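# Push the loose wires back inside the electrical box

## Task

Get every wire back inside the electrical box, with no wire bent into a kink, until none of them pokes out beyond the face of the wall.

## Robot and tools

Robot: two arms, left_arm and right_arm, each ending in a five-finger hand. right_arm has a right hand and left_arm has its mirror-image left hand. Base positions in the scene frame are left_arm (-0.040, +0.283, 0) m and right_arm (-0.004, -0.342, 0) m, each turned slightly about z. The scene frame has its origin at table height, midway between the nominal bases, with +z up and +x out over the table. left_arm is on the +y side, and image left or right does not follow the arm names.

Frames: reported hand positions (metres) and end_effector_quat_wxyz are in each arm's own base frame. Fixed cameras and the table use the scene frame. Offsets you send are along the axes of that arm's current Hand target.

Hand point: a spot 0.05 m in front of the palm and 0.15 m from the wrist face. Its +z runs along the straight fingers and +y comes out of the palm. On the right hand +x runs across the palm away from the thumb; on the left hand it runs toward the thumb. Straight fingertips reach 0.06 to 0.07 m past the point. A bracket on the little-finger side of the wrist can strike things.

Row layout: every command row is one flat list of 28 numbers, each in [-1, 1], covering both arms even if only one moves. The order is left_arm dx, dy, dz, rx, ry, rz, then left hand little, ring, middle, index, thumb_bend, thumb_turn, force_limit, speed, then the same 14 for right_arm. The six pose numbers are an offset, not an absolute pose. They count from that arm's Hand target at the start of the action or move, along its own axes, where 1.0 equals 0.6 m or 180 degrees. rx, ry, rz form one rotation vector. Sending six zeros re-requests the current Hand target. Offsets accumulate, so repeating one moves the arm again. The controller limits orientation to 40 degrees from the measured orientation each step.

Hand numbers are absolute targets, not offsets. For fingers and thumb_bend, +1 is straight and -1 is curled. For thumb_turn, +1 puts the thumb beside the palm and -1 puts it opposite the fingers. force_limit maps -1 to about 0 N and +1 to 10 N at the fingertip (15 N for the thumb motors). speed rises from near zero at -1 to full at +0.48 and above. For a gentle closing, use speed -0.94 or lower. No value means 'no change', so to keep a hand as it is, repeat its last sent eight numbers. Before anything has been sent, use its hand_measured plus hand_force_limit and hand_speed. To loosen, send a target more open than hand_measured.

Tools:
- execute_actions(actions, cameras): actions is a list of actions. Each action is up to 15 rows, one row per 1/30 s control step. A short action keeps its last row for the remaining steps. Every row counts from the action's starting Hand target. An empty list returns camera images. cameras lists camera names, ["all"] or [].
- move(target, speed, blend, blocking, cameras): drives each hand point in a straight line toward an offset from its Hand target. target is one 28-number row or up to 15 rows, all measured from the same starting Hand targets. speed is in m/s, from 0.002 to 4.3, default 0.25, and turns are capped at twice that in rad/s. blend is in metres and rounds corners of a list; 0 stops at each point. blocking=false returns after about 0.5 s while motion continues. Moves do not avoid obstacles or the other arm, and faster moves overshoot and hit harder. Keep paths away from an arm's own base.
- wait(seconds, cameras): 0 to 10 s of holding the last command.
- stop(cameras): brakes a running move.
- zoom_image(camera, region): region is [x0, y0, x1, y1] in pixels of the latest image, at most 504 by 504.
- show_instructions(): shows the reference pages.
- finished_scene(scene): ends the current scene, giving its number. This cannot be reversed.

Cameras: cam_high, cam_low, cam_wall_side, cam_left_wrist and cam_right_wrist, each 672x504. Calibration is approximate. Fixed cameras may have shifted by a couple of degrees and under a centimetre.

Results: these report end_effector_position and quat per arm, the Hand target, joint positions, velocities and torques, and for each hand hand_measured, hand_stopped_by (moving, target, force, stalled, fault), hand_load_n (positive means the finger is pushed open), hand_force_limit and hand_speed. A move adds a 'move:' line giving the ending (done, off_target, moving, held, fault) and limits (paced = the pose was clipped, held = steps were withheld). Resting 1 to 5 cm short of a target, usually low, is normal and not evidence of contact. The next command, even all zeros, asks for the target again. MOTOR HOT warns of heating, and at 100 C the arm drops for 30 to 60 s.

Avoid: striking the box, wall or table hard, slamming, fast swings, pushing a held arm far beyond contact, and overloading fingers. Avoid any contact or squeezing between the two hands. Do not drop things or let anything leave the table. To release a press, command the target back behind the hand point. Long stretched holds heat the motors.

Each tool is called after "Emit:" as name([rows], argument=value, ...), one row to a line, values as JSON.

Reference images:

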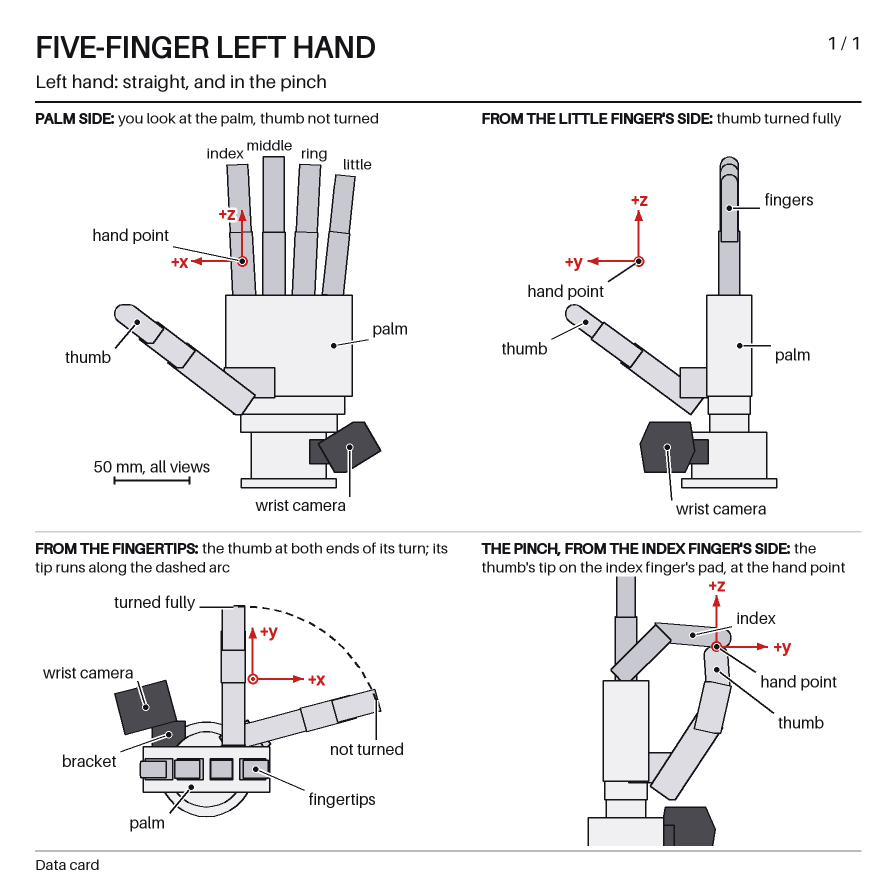

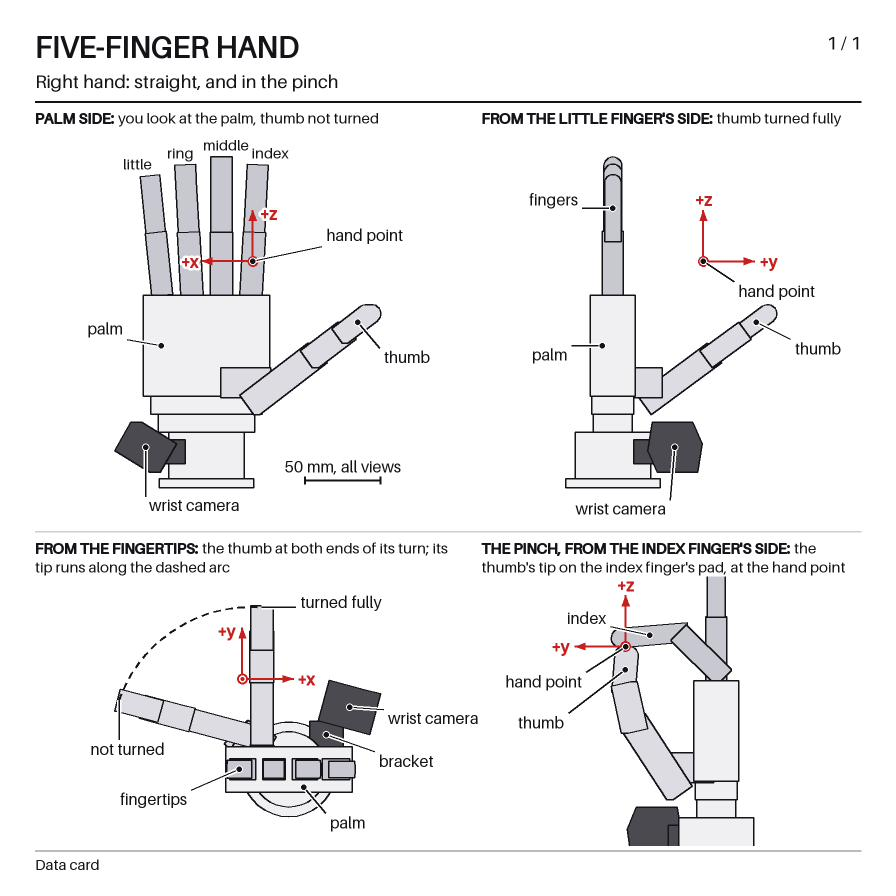

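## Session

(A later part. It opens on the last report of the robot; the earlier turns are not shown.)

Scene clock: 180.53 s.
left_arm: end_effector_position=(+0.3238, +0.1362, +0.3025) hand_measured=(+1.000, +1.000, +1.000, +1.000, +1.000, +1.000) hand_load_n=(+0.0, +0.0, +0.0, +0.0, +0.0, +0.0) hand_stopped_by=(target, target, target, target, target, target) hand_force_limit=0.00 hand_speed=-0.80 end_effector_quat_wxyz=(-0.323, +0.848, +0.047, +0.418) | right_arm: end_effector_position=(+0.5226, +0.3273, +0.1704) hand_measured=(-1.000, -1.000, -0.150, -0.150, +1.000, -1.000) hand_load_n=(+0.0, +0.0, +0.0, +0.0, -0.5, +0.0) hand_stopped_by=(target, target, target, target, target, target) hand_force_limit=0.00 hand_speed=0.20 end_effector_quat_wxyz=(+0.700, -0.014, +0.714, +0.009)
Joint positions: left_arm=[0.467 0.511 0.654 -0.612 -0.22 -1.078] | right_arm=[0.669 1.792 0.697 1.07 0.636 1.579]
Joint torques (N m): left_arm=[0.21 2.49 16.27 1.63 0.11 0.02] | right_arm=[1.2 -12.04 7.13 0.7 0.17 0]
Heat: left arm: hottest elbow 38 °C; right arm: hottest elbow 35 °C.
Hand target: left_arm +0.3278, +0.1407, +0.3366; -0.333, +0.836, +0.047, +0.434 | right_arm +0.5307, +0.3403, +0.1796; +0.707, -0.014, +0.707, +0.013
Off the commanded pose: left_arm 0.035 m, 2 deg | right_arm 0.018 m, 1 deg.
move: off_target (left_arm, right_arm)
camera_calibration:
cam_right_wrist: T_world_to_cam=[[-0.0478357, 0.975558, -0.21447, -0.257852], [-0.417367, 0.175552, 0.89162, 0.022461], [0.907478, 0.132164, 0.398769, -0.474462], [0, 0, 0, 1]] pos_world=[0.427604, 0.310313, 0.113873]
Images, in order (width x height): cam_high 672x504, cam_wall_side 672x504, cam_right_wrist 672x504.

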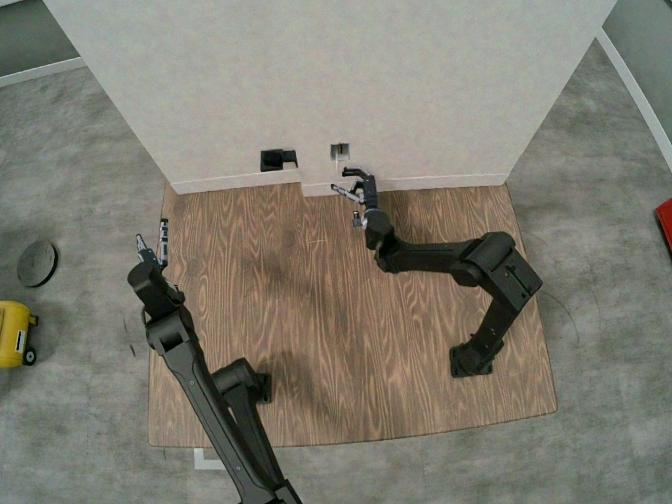

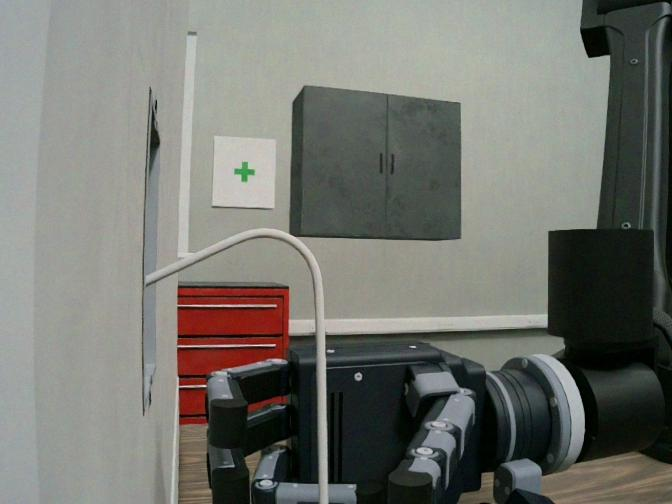

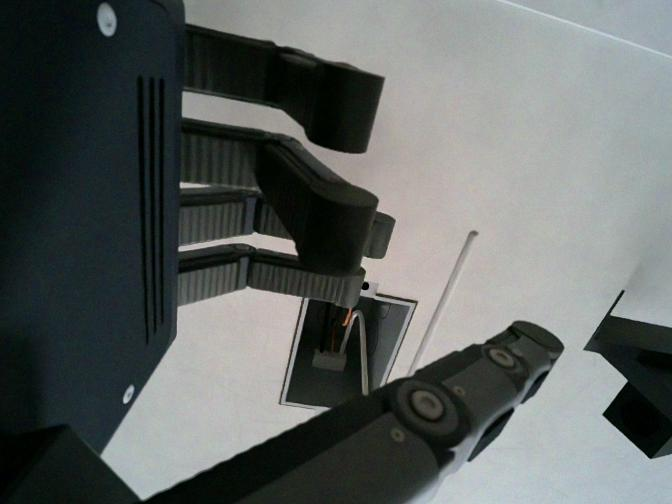

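Emit:
move([
  [0,0,0,0,0,0,1,1,1,1,1,1,0,-0.8,0.003,0.045,-0.0083,0,0,0,-1,-1,-0.15,-0.15,1,-1,0,0.2],
], speed=0.08, cameras=["cam_wall_side","cam_high","cam_right_wrist"])

Emit:
zoom_image(camera="cam_high", region=[310, 130, 400, 230])

Emit:
zoom_image(camera="cam_right_wrist", region=[250, 150, 650, 504])

Scene clock: 186.10 s.
left_arm: end_effector_position=(+0.3238, +0.1362, +0.3025) hand_measured=(+1.000, +1.000, +1.000, +1.000, +1.000, +1.000) hand_load_n=(+0.0, +0.0, +0.0, +0.0, +0.0, +0.0) hand_stopped_by=(target, target, target, target, target, target) hand_force_limit=0.00 hand_speed=-0.80 end_effector_quat_wxyz=(-0.323, +0.848, +0.047, +0.418) | right_arm: end_effector_position=(+0.5178, +0.3530, +0.1683) hand_measured=(-1.000, -1.000, -0.150, -0.150, +1.000, -1.000) hand_load_n=(+0.5, +0.0, +0.0, +0.0, +0.0, +0.0) hand_stopped_by=(target, target, target, target, target, target) hand_force_limit=0.00 hand_speed=0.20 end_effector_quat_wxyz=(+0.700, -0.014, +0.714, +0.008)
Joint positions: left_arm=[0.467 0.511 0.654 -0.612 -0.22 -1.078] | right_arm=[0.723 1.817 0.734 1.059 0.691 1.579]
Joint torques (N m): left_arm=[0.21 2.43 16.25 1.63 0.11 0.03] | right_arm=[1.32 -12.4 7.09 0.94 0.19 0]
Heat: left arm: hottest elbow 39 °C; right arm: hottest elbow 35 °C.
Hand target: left_arm +0.3278, +0.1407, +0.3366; -0.333, +0.836, +0.047, +0.434 | right_arm +0.5246, +0.3672, +0.1775; +0.707, -0.014, +0.707, +0.013
Off the commanded pose: left_arm 0.035 m, 2 deg | right_arm 0.018 m, 1 deg.
move: off_target (left_arm, right_arm)
camera_calibration:
cam_right_wrist: T_world_to_cam=[[-0.0467089, 0.975283, -0.215965, -0.283798], [-0.41748, 0.177353, 0.891211, 0.017221], [0.907485, 0.131788, 0.398877, -0.472595], [0, 0, 0, 1]] pos_world=[0.422807, 0.336012, 0.11187]
Images, in order (width x height): cam_high 672x504, cam_wall_side 672x504, cam_right_wrist 672x504.

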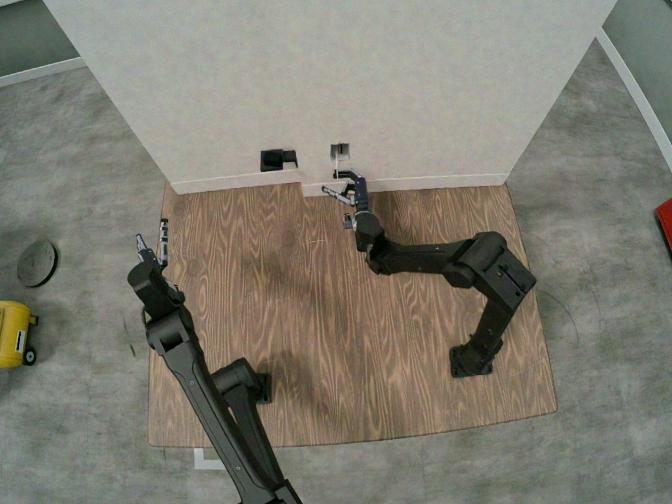

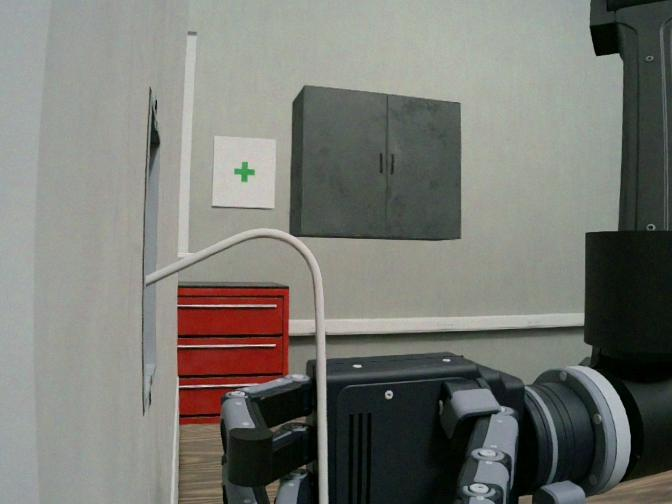

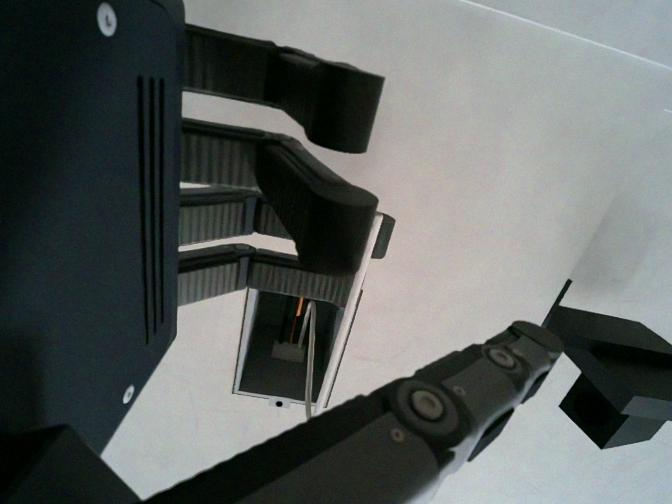

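Scaled by 5.040 from the camera's 672x504 image, which has a finer 960x720 frame.

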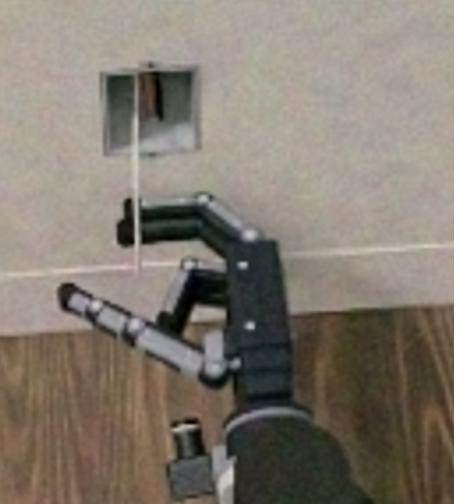

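Scaled by 1.260 from the camera's 672x504 image, which has a finer 960x720 frame.

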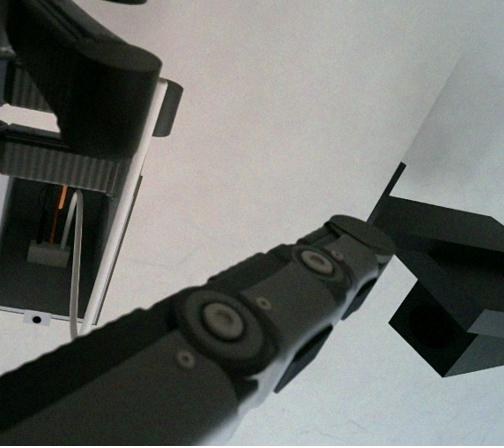

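Emit:
move([
  [0,0,0,0,0,0,1,1,1,1,1,1,0,-0.8,0,0.012,0,0,0,0,-1,-1,-0.15,-0.15,1,-1,-0.3,-0.5],
  [0,0,0,0,0,0,1,1,1,1,1,1,0,-0.8,0,0.012,0,0,0,0,-1,-1,-0.15,-0.15,-0.15,-1,-0.3,-0.5],
], speed=0.08, cameras=["cam_wall_side","cam_high","cam_right_wrist"])

Emit:
zoom_image(camera="cam_high", region=[310, 130, 400, 230])

Emit:
zoom_image(camera="cam_right_wrist", region=[250, 150, 650, 504])

Scene clock: 196.03 s.
left_arm: end_effector_position=(+0.3238, +0.1362, +0.3025) hand_measured=(+1.000, +1.000, +1.000, +1.000, +1.000, +1.000) hand_load_n=(+0.0, +0.0, +0.0, +0.0, +0.0, +0.0) hand_stopped_by=(target, target, target, target, target, target) hand_force_limit=0.00 hand_speed=-0.80 end_effector_quat_wxyz=(-0.323, +0.848, +0.047, +0.418) | right_arm: end_effector_position=(+0.5182, +0.3591, +0.1683) hand_measured=(-1.000, -1.000, -0.150, -0.150, -0.150, -1.000) hand_load_n=(+0.0, +0.0, +0.0, +0.0, +1.0, +0.0) hand_stopped_by=(target, target, target, target, target, target) hand_force_limit=-0.30 hand_speed=-0.50 end_effector_quat_wxyz=(+0.700, -0.014, +0.714, +0.008)
Joint positions: left_arm=[0.467 0.511 0.654 -0.612 -0.22 -1.078] | right_arm=[0.734 1.825 0.747 1.052 0.703 1.578]
Joint torques (N m): left_arm=[0.21 2.49 16.25 1.62 0.11 0.03] | right_arm=[1.44 -12.45 7.12 0.88 0.16 -0.01]
Heat: left arm: hottest elbow 40 °C; right arm: hottest elbow 35 °C.
Hand target: left_arm +0.3278, +0.1407, +0.3366; -0.333, +0.836, +0.047, +0.434 | right_arm +0.5244, +0.3743, +0.1777; +0.707, -0.014, +0.707, +0.013
Off the commanded pose: left_arm 0.035 m, 2 deg | right_arm 0.019 m, 1 deg.
move: off_target (left_arm, right_arm); target 2's new numbers were sent with right_arm's hand 0.019 m and 1 deg from that target
camera_calibration:
cam_right_wrist: T_world_to_cam=[[-0.0448163, 0.975242, -0.21655, -0.290662], [-0.417309, 0.178673, 0.891027, 0.01586], [0.907659, 0.130301, 0.39897, -0.473327], [0, 0, 0, 1]] pos_world=[0.423211, 0.342307, 0.111769]
Images, in order (width x height): cam_high 672x504, cam_wall_side 672x504, cam_right_wrist 672x504.

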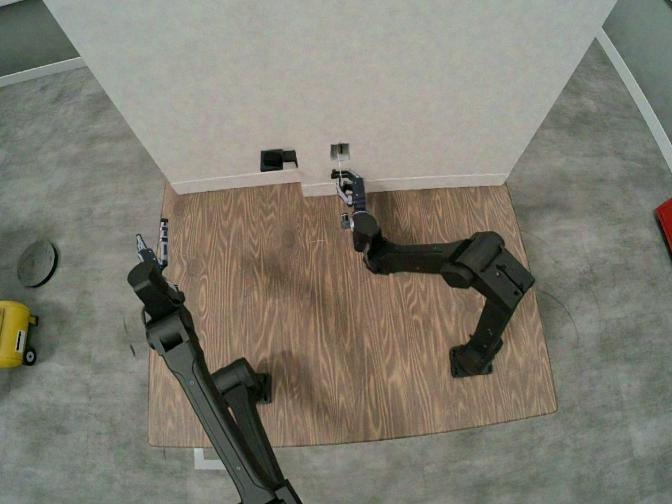

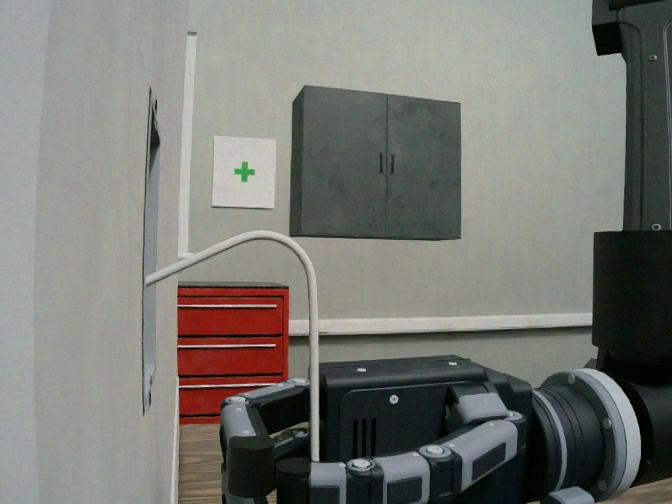

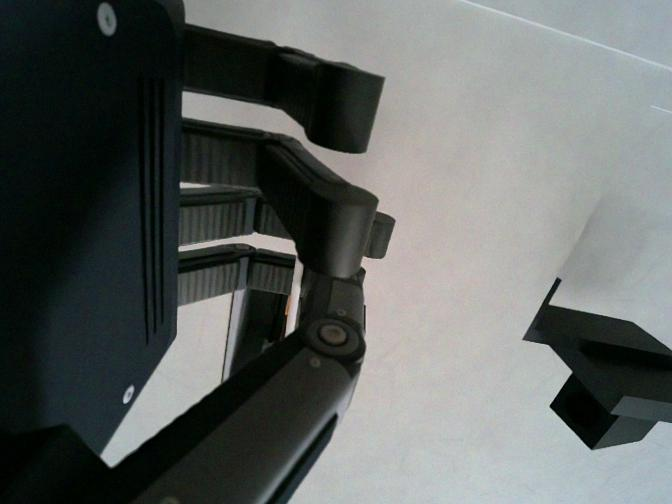

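Scaled by 5.040 from the camera's 672x504 image, which has a finer 960x720 frame.

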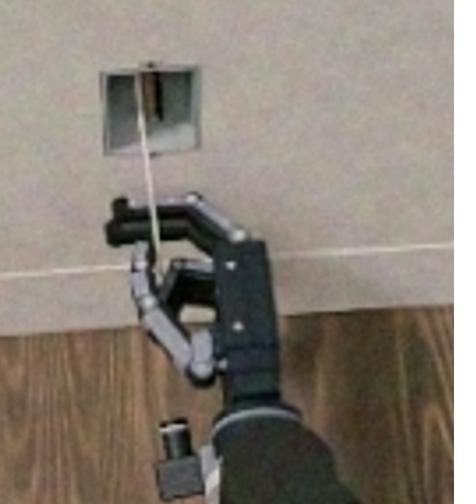

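Scaled by 1.260 from the camera's 672x504 image, which has a finer 960x720 frame.

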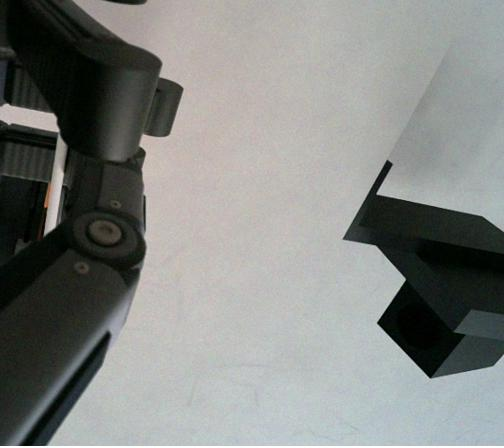

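Emit:
move([
  [0,0,0,0,0,0,1,1,1,1,1,1,0,-0.8,0,0,0,0,0,0,-1,-1,-0.15,-0.15,1,-1,-0.3,0.2],
  [0,0,0,0,0,0,1,1,1,1,1,1,0,-0.8,0,-0.0572,-0.0322,0,0,0,-1,-1,-0.15,-0.15,1,-1,-0.3,0.2],
  [0,0,0,0,0,0,1,1,1,1,1,1,0,-0.8,0,-0.0572,-0.0322,0,0,0,-1,-1,0.2,0.2,0,-1,-0.3,0.2],
], speed=0.1, cameras=["cam_wall_side","cam_high","cam_right_wrist"])

Emit:
zoom_image(camera="cam_high", region=[310, 130, 400, 230])

Emit:
zoom_image(camera="cam_right_wrist", region=[250, 150, 650, 504])

Scene clock: 208.77 s.
left_arm: end_effector_position=(+0.3238, +0.1362, +0.3025) hand_measured=(+1.000, +1.000, +1.000, +1.000, +1.000, +1.000) hand_load_n=(+0.0, +0.0, +0.0, +0.0, +0.0, -0.5) hand_stopped_by=(target, target, target, target, target, target) hand_force_limit=0.00 hand_speed=-0.80 end_effector_quat_wxyz=(-0.323, +0.848, +0.047, +0.418) | right_arm: end_effector_position=(+0.5037, +0.3477, +0.1609) hand_measured=(-1.000, -1.000, +0.200, +0.200, +0.000, -1.000) hand_load_n=(+0.0, +0.0, +0.0, +0.0, +0.0, +0.0) hand_stopped_by=(target, target, target, target, target, target) hand_force_limit=-0.30 hand_speed=0.20 end_effector_quat_wxyz=(+0.697, -0.023, +0.717, +0.011)
Joint positions: left_arm=[0.467 0.511 0.654 -0.612 -0.22 -1.078] | right_arm=[0.728 1.806 0.689 1.08 0.679 1.578]
Joint torques (N m): left_arm=[0.15 2.43 16.27 1.63 0.11 0.02] | right_arm=[-0.73 -15.09 3.54 1.66 -0.14 -0.01]
Heat: left arm: hottest elbow 41 °C; right arm: hottest elbow 35 °C.
Hand target: left_arm +0.3278, +0.1407, +0.3366; -0.333, +0.836, +0.047, +0.434 | right_arm +0.5063, +0.3393, +0.1775; +0.707, -0.014, +0.707, +0.013
Off the commanded pose: left_arm 0.035 m, 2 deg | right_arm 0.019 m, 2 deg.
move: off_target (left_arm, right_arm); target 3's new numbers were sent with right_arm's hand 0.019 m and 2 deg from that target
camera_calibration:
cam_right_wrist: T_world_to_cam=[[-0.0651265, 0.972496, -0.223631, -0.269455], [-0.411851, 0.177933, 0.893711, 0.015535], [0.908921, 0.150307, 0.388935, -0.461673], [0, 0, 0, 1]] pos_world=[0.408473, 0.328672, 0.105419]
Images, in order (width x height): cam_high 672x504, cam_wall_side 672x504, cam_right_wrist 672x504.

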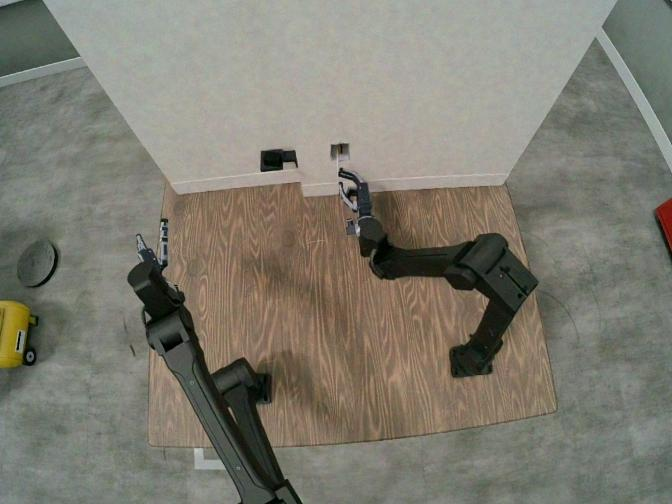

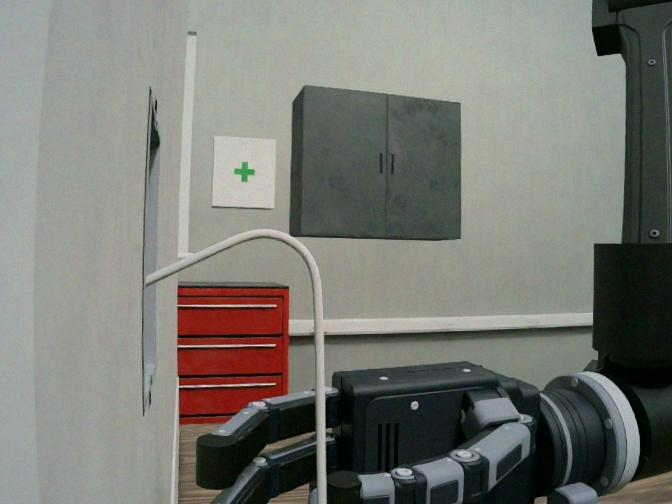

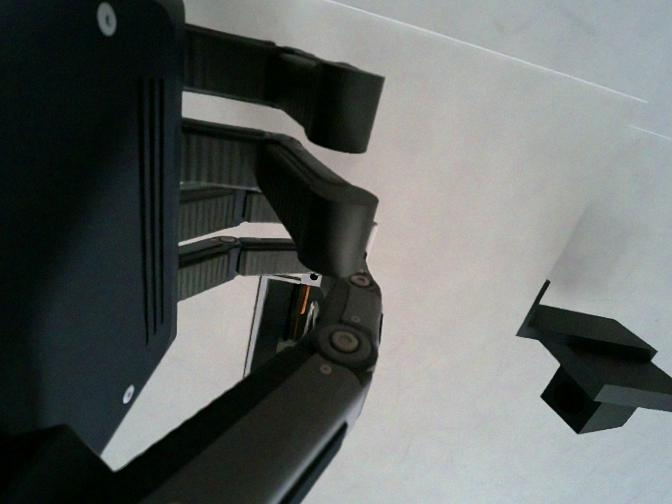

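Scaled by 5.040 from the camera's 672x504 image, which has a finer 960x720 frame.

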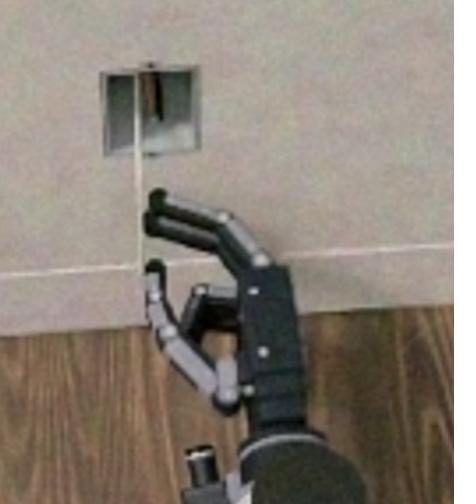

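Scaled by 1.260 from the camera's 672x504 image, which has a finer 960x720 frame.

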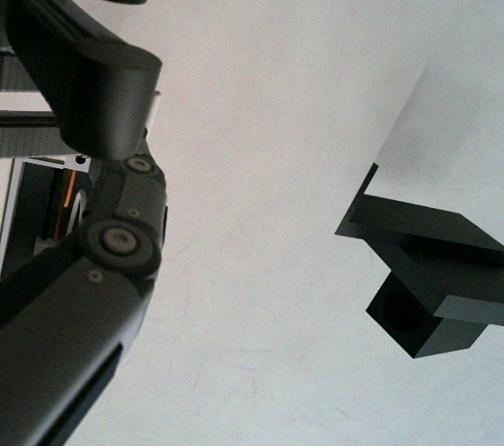

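Emit:
move([
  [0,0,0,0,0,0,1,1,1,1,1,1,0,-0.8,-0.0258,0,-0.018,0,0,0,-1,-1,0.2,0.2,0,-1,-0.3,0.2],
  [0,0,0,0,0,0,1,1,1,1,1,1,0,-0.8,-0.0258,0.0503,-0.0082,0,0,0,-1,-1,0.2,0.2,0,-1,-0.3,0.2],
], speed=0.08, cameras=["cam_wall_side","cam_high","cam_right_wrist"])

Emit:
zoom_image(camera="cam_high", region=[310, 130, 400, 230])

Emit:
zoom_image(camera="cam_wall_side", region=[180, 300, 480, 504])

Scene clock: 218.37 s.
left_arm: end_effector_position=(+0.3238, +0.1362, +0.3025) hand_measured=(+1.000, +1.000, +1.000, +1.000, +1.000, +1.000) hand_load_n=(+0.0, +0.0, +0.0, +0.0, -0.5, +0.0) hand_stopped_by=(target, target, target, target, target, target) hand_force_limit=0.00 hand_speed=-0.80 end_effector_quat_wxyz=(-0.323, +0.848, +0.047, +0.418) | right_arm: end_effector_position=(+0.4941, +0.3549, +0.1831) hand_measured=(-1.000, -1.000, +0.200, +0.200, +0.000, -1.000) hand_load_n=(+0.0, +0.0, +0.0, +0.0, +0.0, +0.0) hand_stopped_by=(target, target, target, target, target, target) hand_force_limit=-0.30 hand_speed=0.20 end_effector_quat_wxyz=(+0.700, -0.015, +0.714, +0.008)
Joint positions: left_arm=[0.467 0.511 0.654 -0.612 -0.22 -1.078] | right_arm=[0.764 1.748 0.69 1.033 0.732 1.578]
Joint torques (N m): left_arm=[0.21 2.43 16.25 1.62 0.11 0.03] | right_arm=[1.38 -11.63 7.19 0.85 0.18 0]
Heat: left arm: hottest elbow 41 °C; right arm: hottest elbow 34 °C.
Hand target: left_arm +0.3278, +0.1407, +0.3366; -0.333, +0.836, +0.047, +0.434 | right_arm +0.5003, +0.3693, +0.1932; +0.707, -0.014, +0.707, +0.013
Off the commanded pose: left_arm 0.035 m, 2 deg | right_arm 0.018 m, 1 deg.
move: off_target (left_arm, right_arm)
camera_calibration:
cam_right_wrist: T_world_to_cam=[[-0.0462547, 0.975, -0.217338, -0.283496], [-0.417787, 0.178746, 0.890788, -0.00640361], [0.907367, 0.132004, 0.399074, -0.457252], [0, 0, 0, 1]] pos_world=[0.399107, 0.337913, 0.126567]
Images, in order (width x height): cam_high 672x504, cam_wall_side 672x504, cam_right_wrist 672x504.

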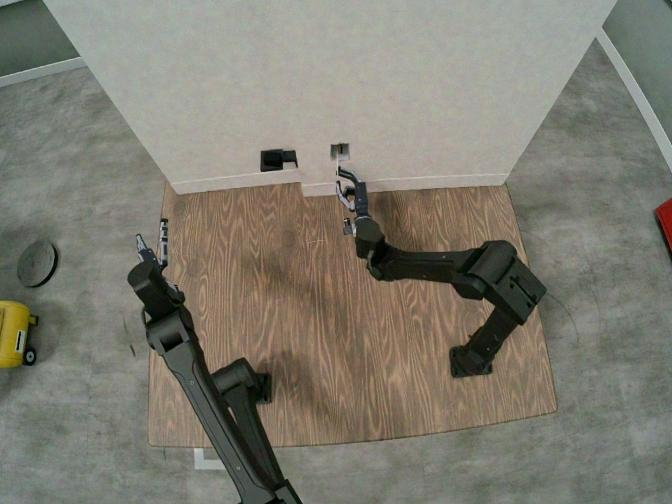

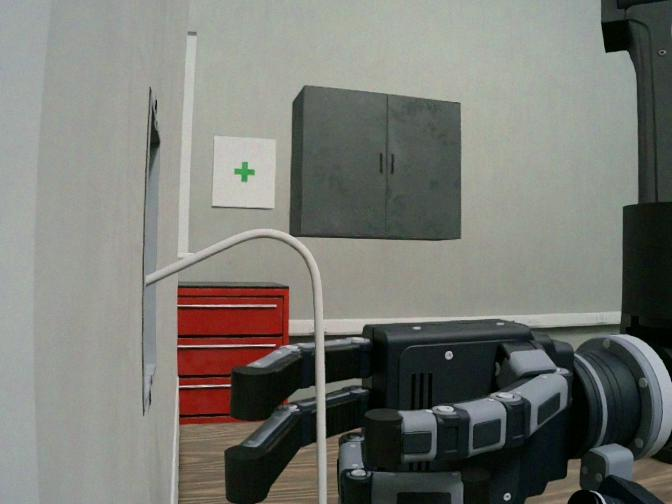

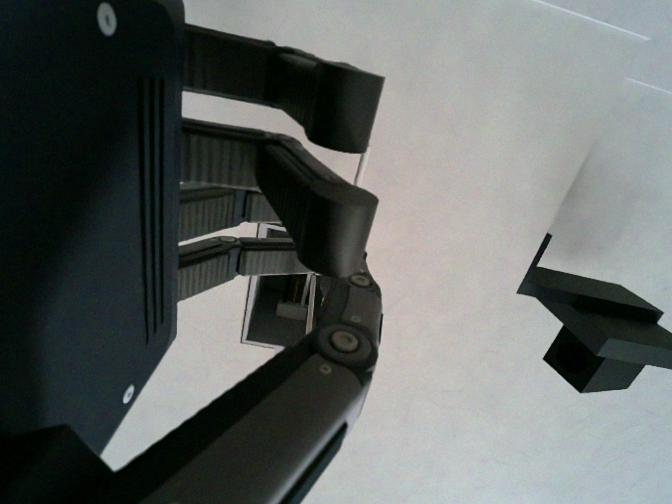

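Scaled by 5.040 from the camera's 672x504 image, which has a finer 960x720 frame.

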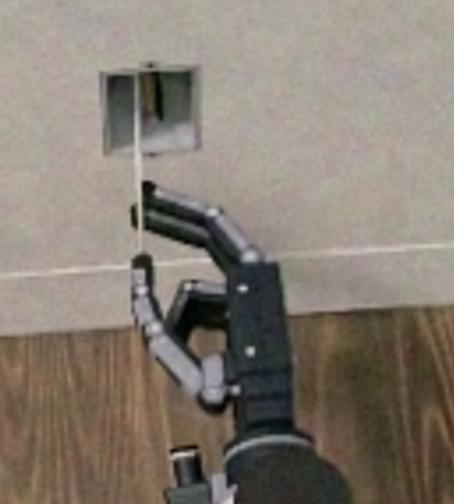

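Scaled by 1.680 from the camera's 672x504 image, which has a finer 960x720 frame.

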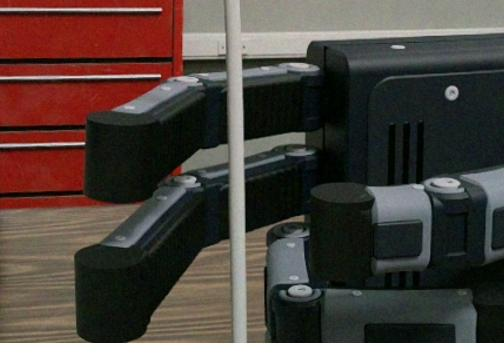

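Emit:
move([
  [0,0,0,0,0,0,1,1,1,1,1,1,0,-0.8,0,0.009,0.017,0,0,0,-1,-1,0.2,0.2,0,-1,-0.3,0.2],
], speed=0.08, cameras=["cam_wall_side","cam_high"])

Emit:
zoom_image(camera="cam_high", region=[310, 130, 400, 230])

Emit:
zoom_image(camera="cam_wall_side", region=[180, 300, 480, 504])

Scene clock: 226.67 s.
left_arm: end_effector_position=(+0.3238, +0.1362, +0.3025) hand_measured=(+1.000, +1.000, +1.000, +1.000, +1.000, +1.000) hand_load_n=(+0.0, +0.0, +0.0, +0.0, -0.5, +0.0) hand_stopped_by=(target, target, target, target, target, target) hand_force_limit=0.00 hand_speed=-0.80 end_effector_quat_wxyz=(-0.323, +0.848, +0.047, +0.418) | right_arm: end_effector_position=(+0.5018, +0.3623, +0.1827) hand_measured=(-1.000, -1.000, +0.200, +0.200, +0.000, -1.000) hand_load_n=(+0.0, +0.0, +0.0, +0.0, +0.0, +0.0) hand_stopped_by=(target, target, target, target, target, target) hand_force_limit=-0.30 hand_speed=0.20 end_effector_quat_wxyz=(+0.700, -0.015, +0.714, +0.008)
Joint positions: left_arm=[0.467 0.511 0.654 -0.612 -0.22 -1.078] | right_arm=[0.764 1.766 0.721 1.02 0.732 1.578]
Joint torques (N m): left_arm=[0.15 2.43 16.25 1.62 0.11 0.02] | right_arm=[0.91 -11.99 7.39 0.83 -0.07 -0.01]
Heat: left arm: hottest elbow 42 °C; right arm: hottest elbow 34 °C.
Hand target: left_arm +0.3278, +0.1407, +0.3366; -0.333, +0.836, +0.047, +0.434 | right_arm +0.5103, +0.3751, +0.1931; +0.707, -0.014, +0.707, +0.013
Off the commanded pose: left_arm 0.035 m, 2 deg | right_arm 0.019 m, 1 deg.
move: off_target (left_arm, right_arm)
Images, in order (width x height): cam_high 672x504, cam_wall_side 672x504.

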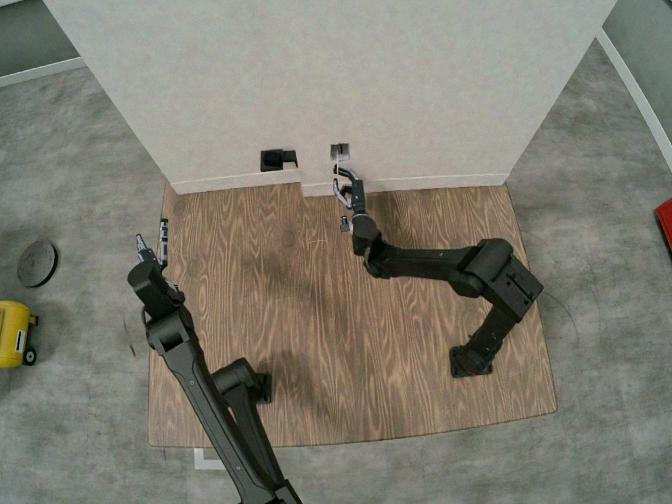

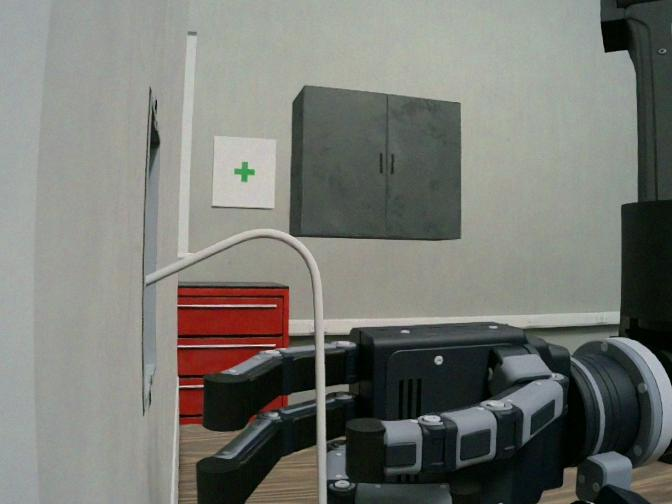

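Scaled by 5.040 from the camera's 672x504 image, which has a finer 960x720 frame.

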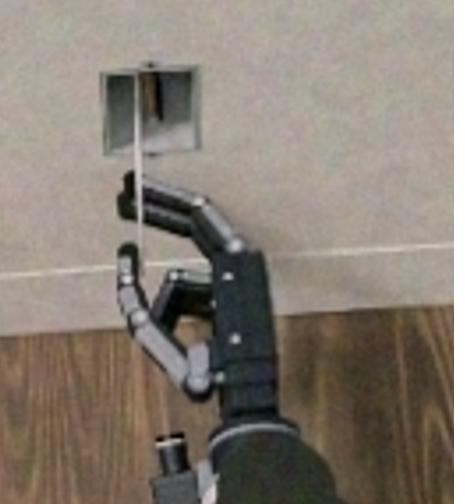

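Scaled by 1.680 from the camera's 672x504 image, which has a finer 960x720 frame.

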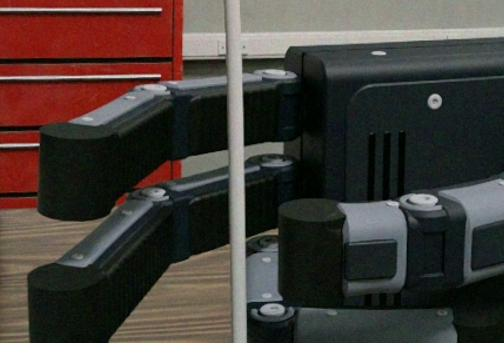

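Emit:
move([
  [0,0,0,0,0,0,1,1,1,1,1,1,0,-0.8,0,-0.0433,-0.001,0,0,0,-1,-1,0.2,0.2,0,-1,-0.3,0.2],
], speed=0.08, cameras=["cam_wall_side","cam_high"])

Emit:
zoom_image(camera="cam_high", region=[310, 130, 400, 230])

Emit:
zoom_image(camera="cam_wall_side", region=[180, 300, 480, 504])

Scene clock: 233.00 s.
left_arm: end_effector_position=(+0.3238, +0.1362, +0.3025) hand_measured=(+1.000, +1.000, +1.000, +1.000, +1.000, +1.000) hand_load_n=(+0.0, +0.0, +0.0, +0.0, +0.0, -0.5) hand_stopped_by=(target, target, target, target, target, target) hand_force_limit=0.00 hand_speed=-0.80 end_effector_quat_wxyz=(-0.323, +0.848, +0.047, +0.418) | right_arm: end_effector_position=(+0.5084, +0.3574, +0.1828) hand_measured=(-1.000, -1.000, +0.200, +0.200, +0.000, -1.000) hand_load_n=(+0.0, +0.0, +0.0, +0.0, +0.0, +0.0) hand_stopped_by=(target, target, target, target, target, target) hand_force_limit=-0.30 hand_speed=0.20 end_effector_quat_wxyz=(+0.700, -0.021, +0.714, +0.014)
Joint positions: left_arm=[0.467 0.511 0.654 -0.612 -0.22 -1.078] | right_arm=[0.738 1.766 0.721 1.02 0.689 1.578]
Joint torques (N m): left_arm=[0.21 2.43 16.27 1.62 0.11 0.03] | right_arm=[-0.91 -14.51 3.88 1.62 -0.11 -0.01]
Heat: left arm: hottest elbow 42 °C; right arm: hottest elbow 35 °C.
Hand target: left_arm +0.3278, +0.1407, +0.3366; -0.333, +0.836, +0.047, +0.434 | right_arm +0.5108, +0.3490, +0.1932; +0.707, -0.014, +0.707, +0.013
Off the commanded pose: left_arm 0.035 m, 2 deg | right_arm 0.013 m, 1 deg.
move: off_target (left_arm, right_arm)
Images, in order (width x height): cam_high 672x504, cam_wall_side 672x504.

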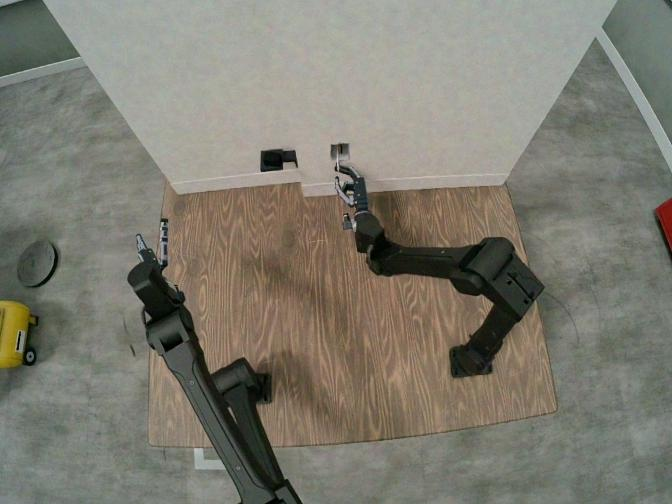

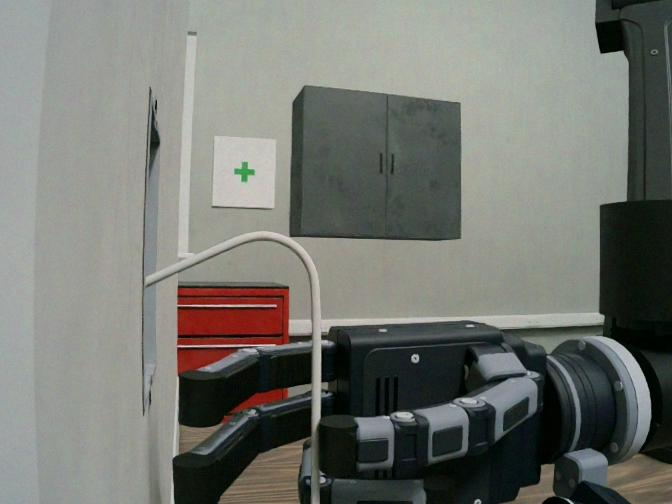

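Scaled by 5.040 from the camera's 672x504 image, which has a finer 960x720 frame.

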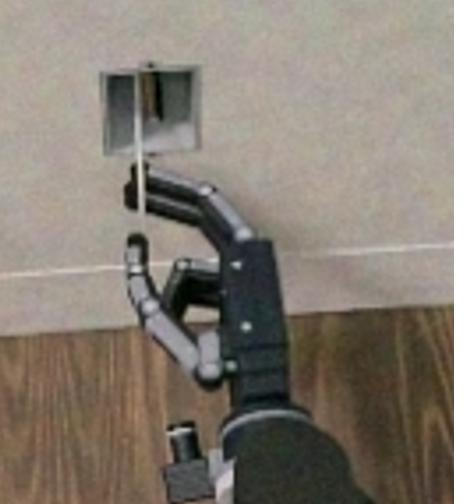

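Scaled by 1.680 from the camera's 672x504 image, which has a finer 960x720 frame.

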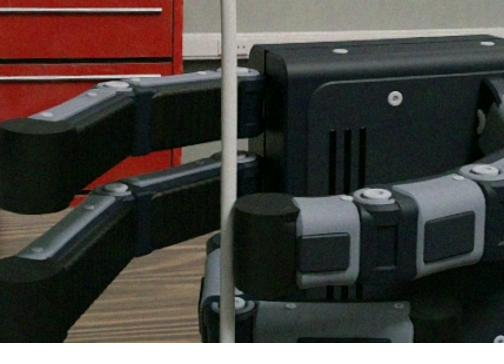

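Emit:
move([
  [0,0,0,0,0,0,1,1,1,1,1,1,0,-0.8,0,0,0,0,0,0,-1,-1,-0.6,-0.6,0,-1,-0.3,-0.6],
], speed=0.08, cameras=["cam_wall_side","cam_high"])

Emit:
zoom_image(camera="cam_high", region=[310, 130, 400, 230])

Emit:
zoom_image(camera="cam_wall_side", region=[180, 300, 480, 504])

Scene clock: 237.80 s.
left_arm: end_effector_position=(+0.3238, +0.1362, +0.3025) hand_measured=(+1.000, +1.000, +1.000, +1.000, +1.000, +1.000) hand_load_n=(+0.0, +0.0, +0.0, +0.0, +0.0, +0.0) hand_stopped_by=(target, target, target, target, target, target) hand_force_limit=0.00 hand_speed=-0.80 end_effector_quat_wxyz=(-0.323, +0.848, +0.047, +0.418) | right_arm: end_effector_position=(+0.5084, +0.3574, +0.1828) hand_measured=(-1.000, -1.000, -0.236, -0.238, +0.002, -1.000) hand_load_n=(+0.0, +0.0, +10.0, +5.0, +6.0, +0.0) hand_stopped_by=(target, target, force, force, target, target) hand_force_limit=-0.30 hand_speed=-0.60 end_effector_quat_wxyz=(+0.700, -0.021, +0.714, +0.014)
Joint positions: left_arm=[0.467 0.511 0.654 -0.612 -0.22 -1.078] | right_arm=[0.738 1.766 0.721 1.02 0.689 1.578]
Joint torques (N m): left_arm=[0.21 2.43 16.25 1.62 0.11 0.02] | right_arm=[-0.56 -14.21 3.86 1.62 -0.11 0]
Heat: left arm: hottest elbow 43 °C; right arm: hottest elbow 34 °C.
Hand target: left_arm +0.3278, +0.1407, +0.3366; -0.333, +0.836, +0.047, +0.434 | right_arm +0.5107, +0.3491, +0.1932; +0.707, -0.014, +0.707, +0.013
Off the commanded pose: left_arm 0.035 m, 2 deg | right_arm 0.014 m, 1 deg.
move: off_target (left_arm, right_arm)
Images, in order (width x height): cam_high 672x504, cam_wall_side 672x504.

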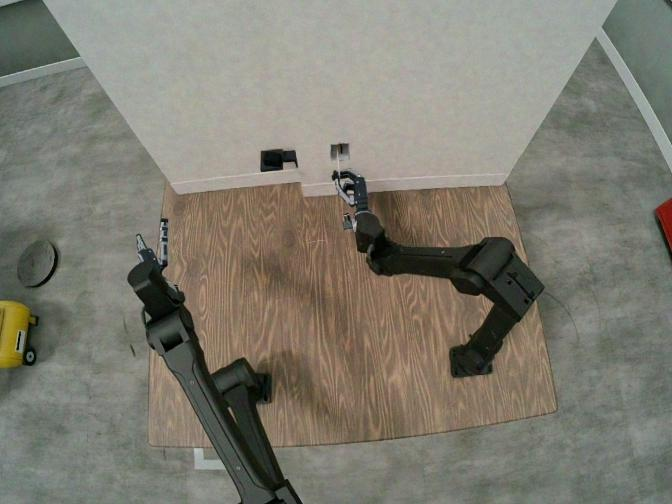

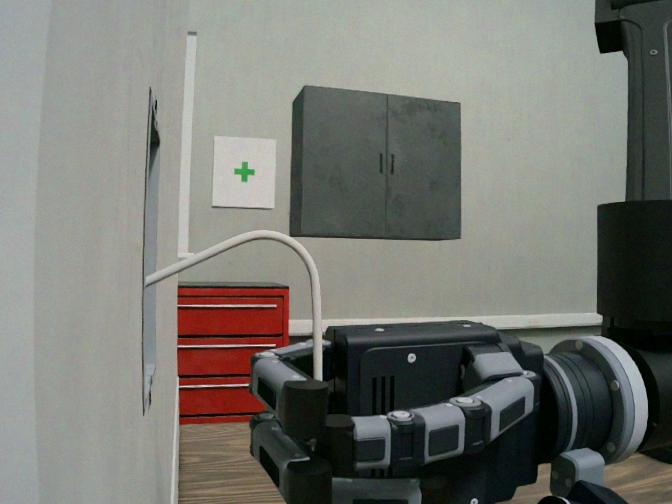

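Scaled by 5.040 from the camera's 672x504 image, which has a finer 960x720 frame.

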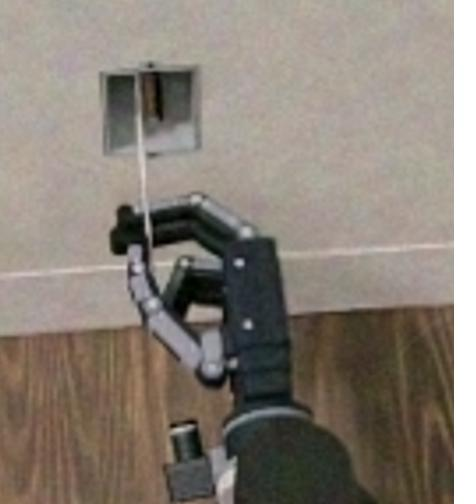

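Scaled by 1.680 from the camera's 672x504 image, which has a finer 960x720 frame.

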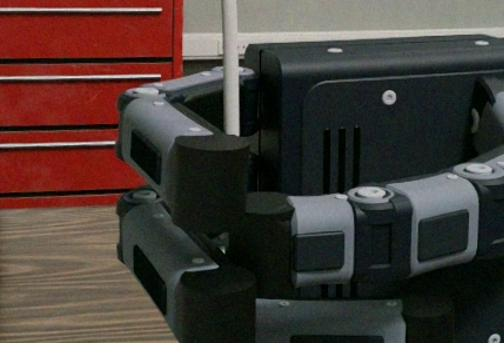

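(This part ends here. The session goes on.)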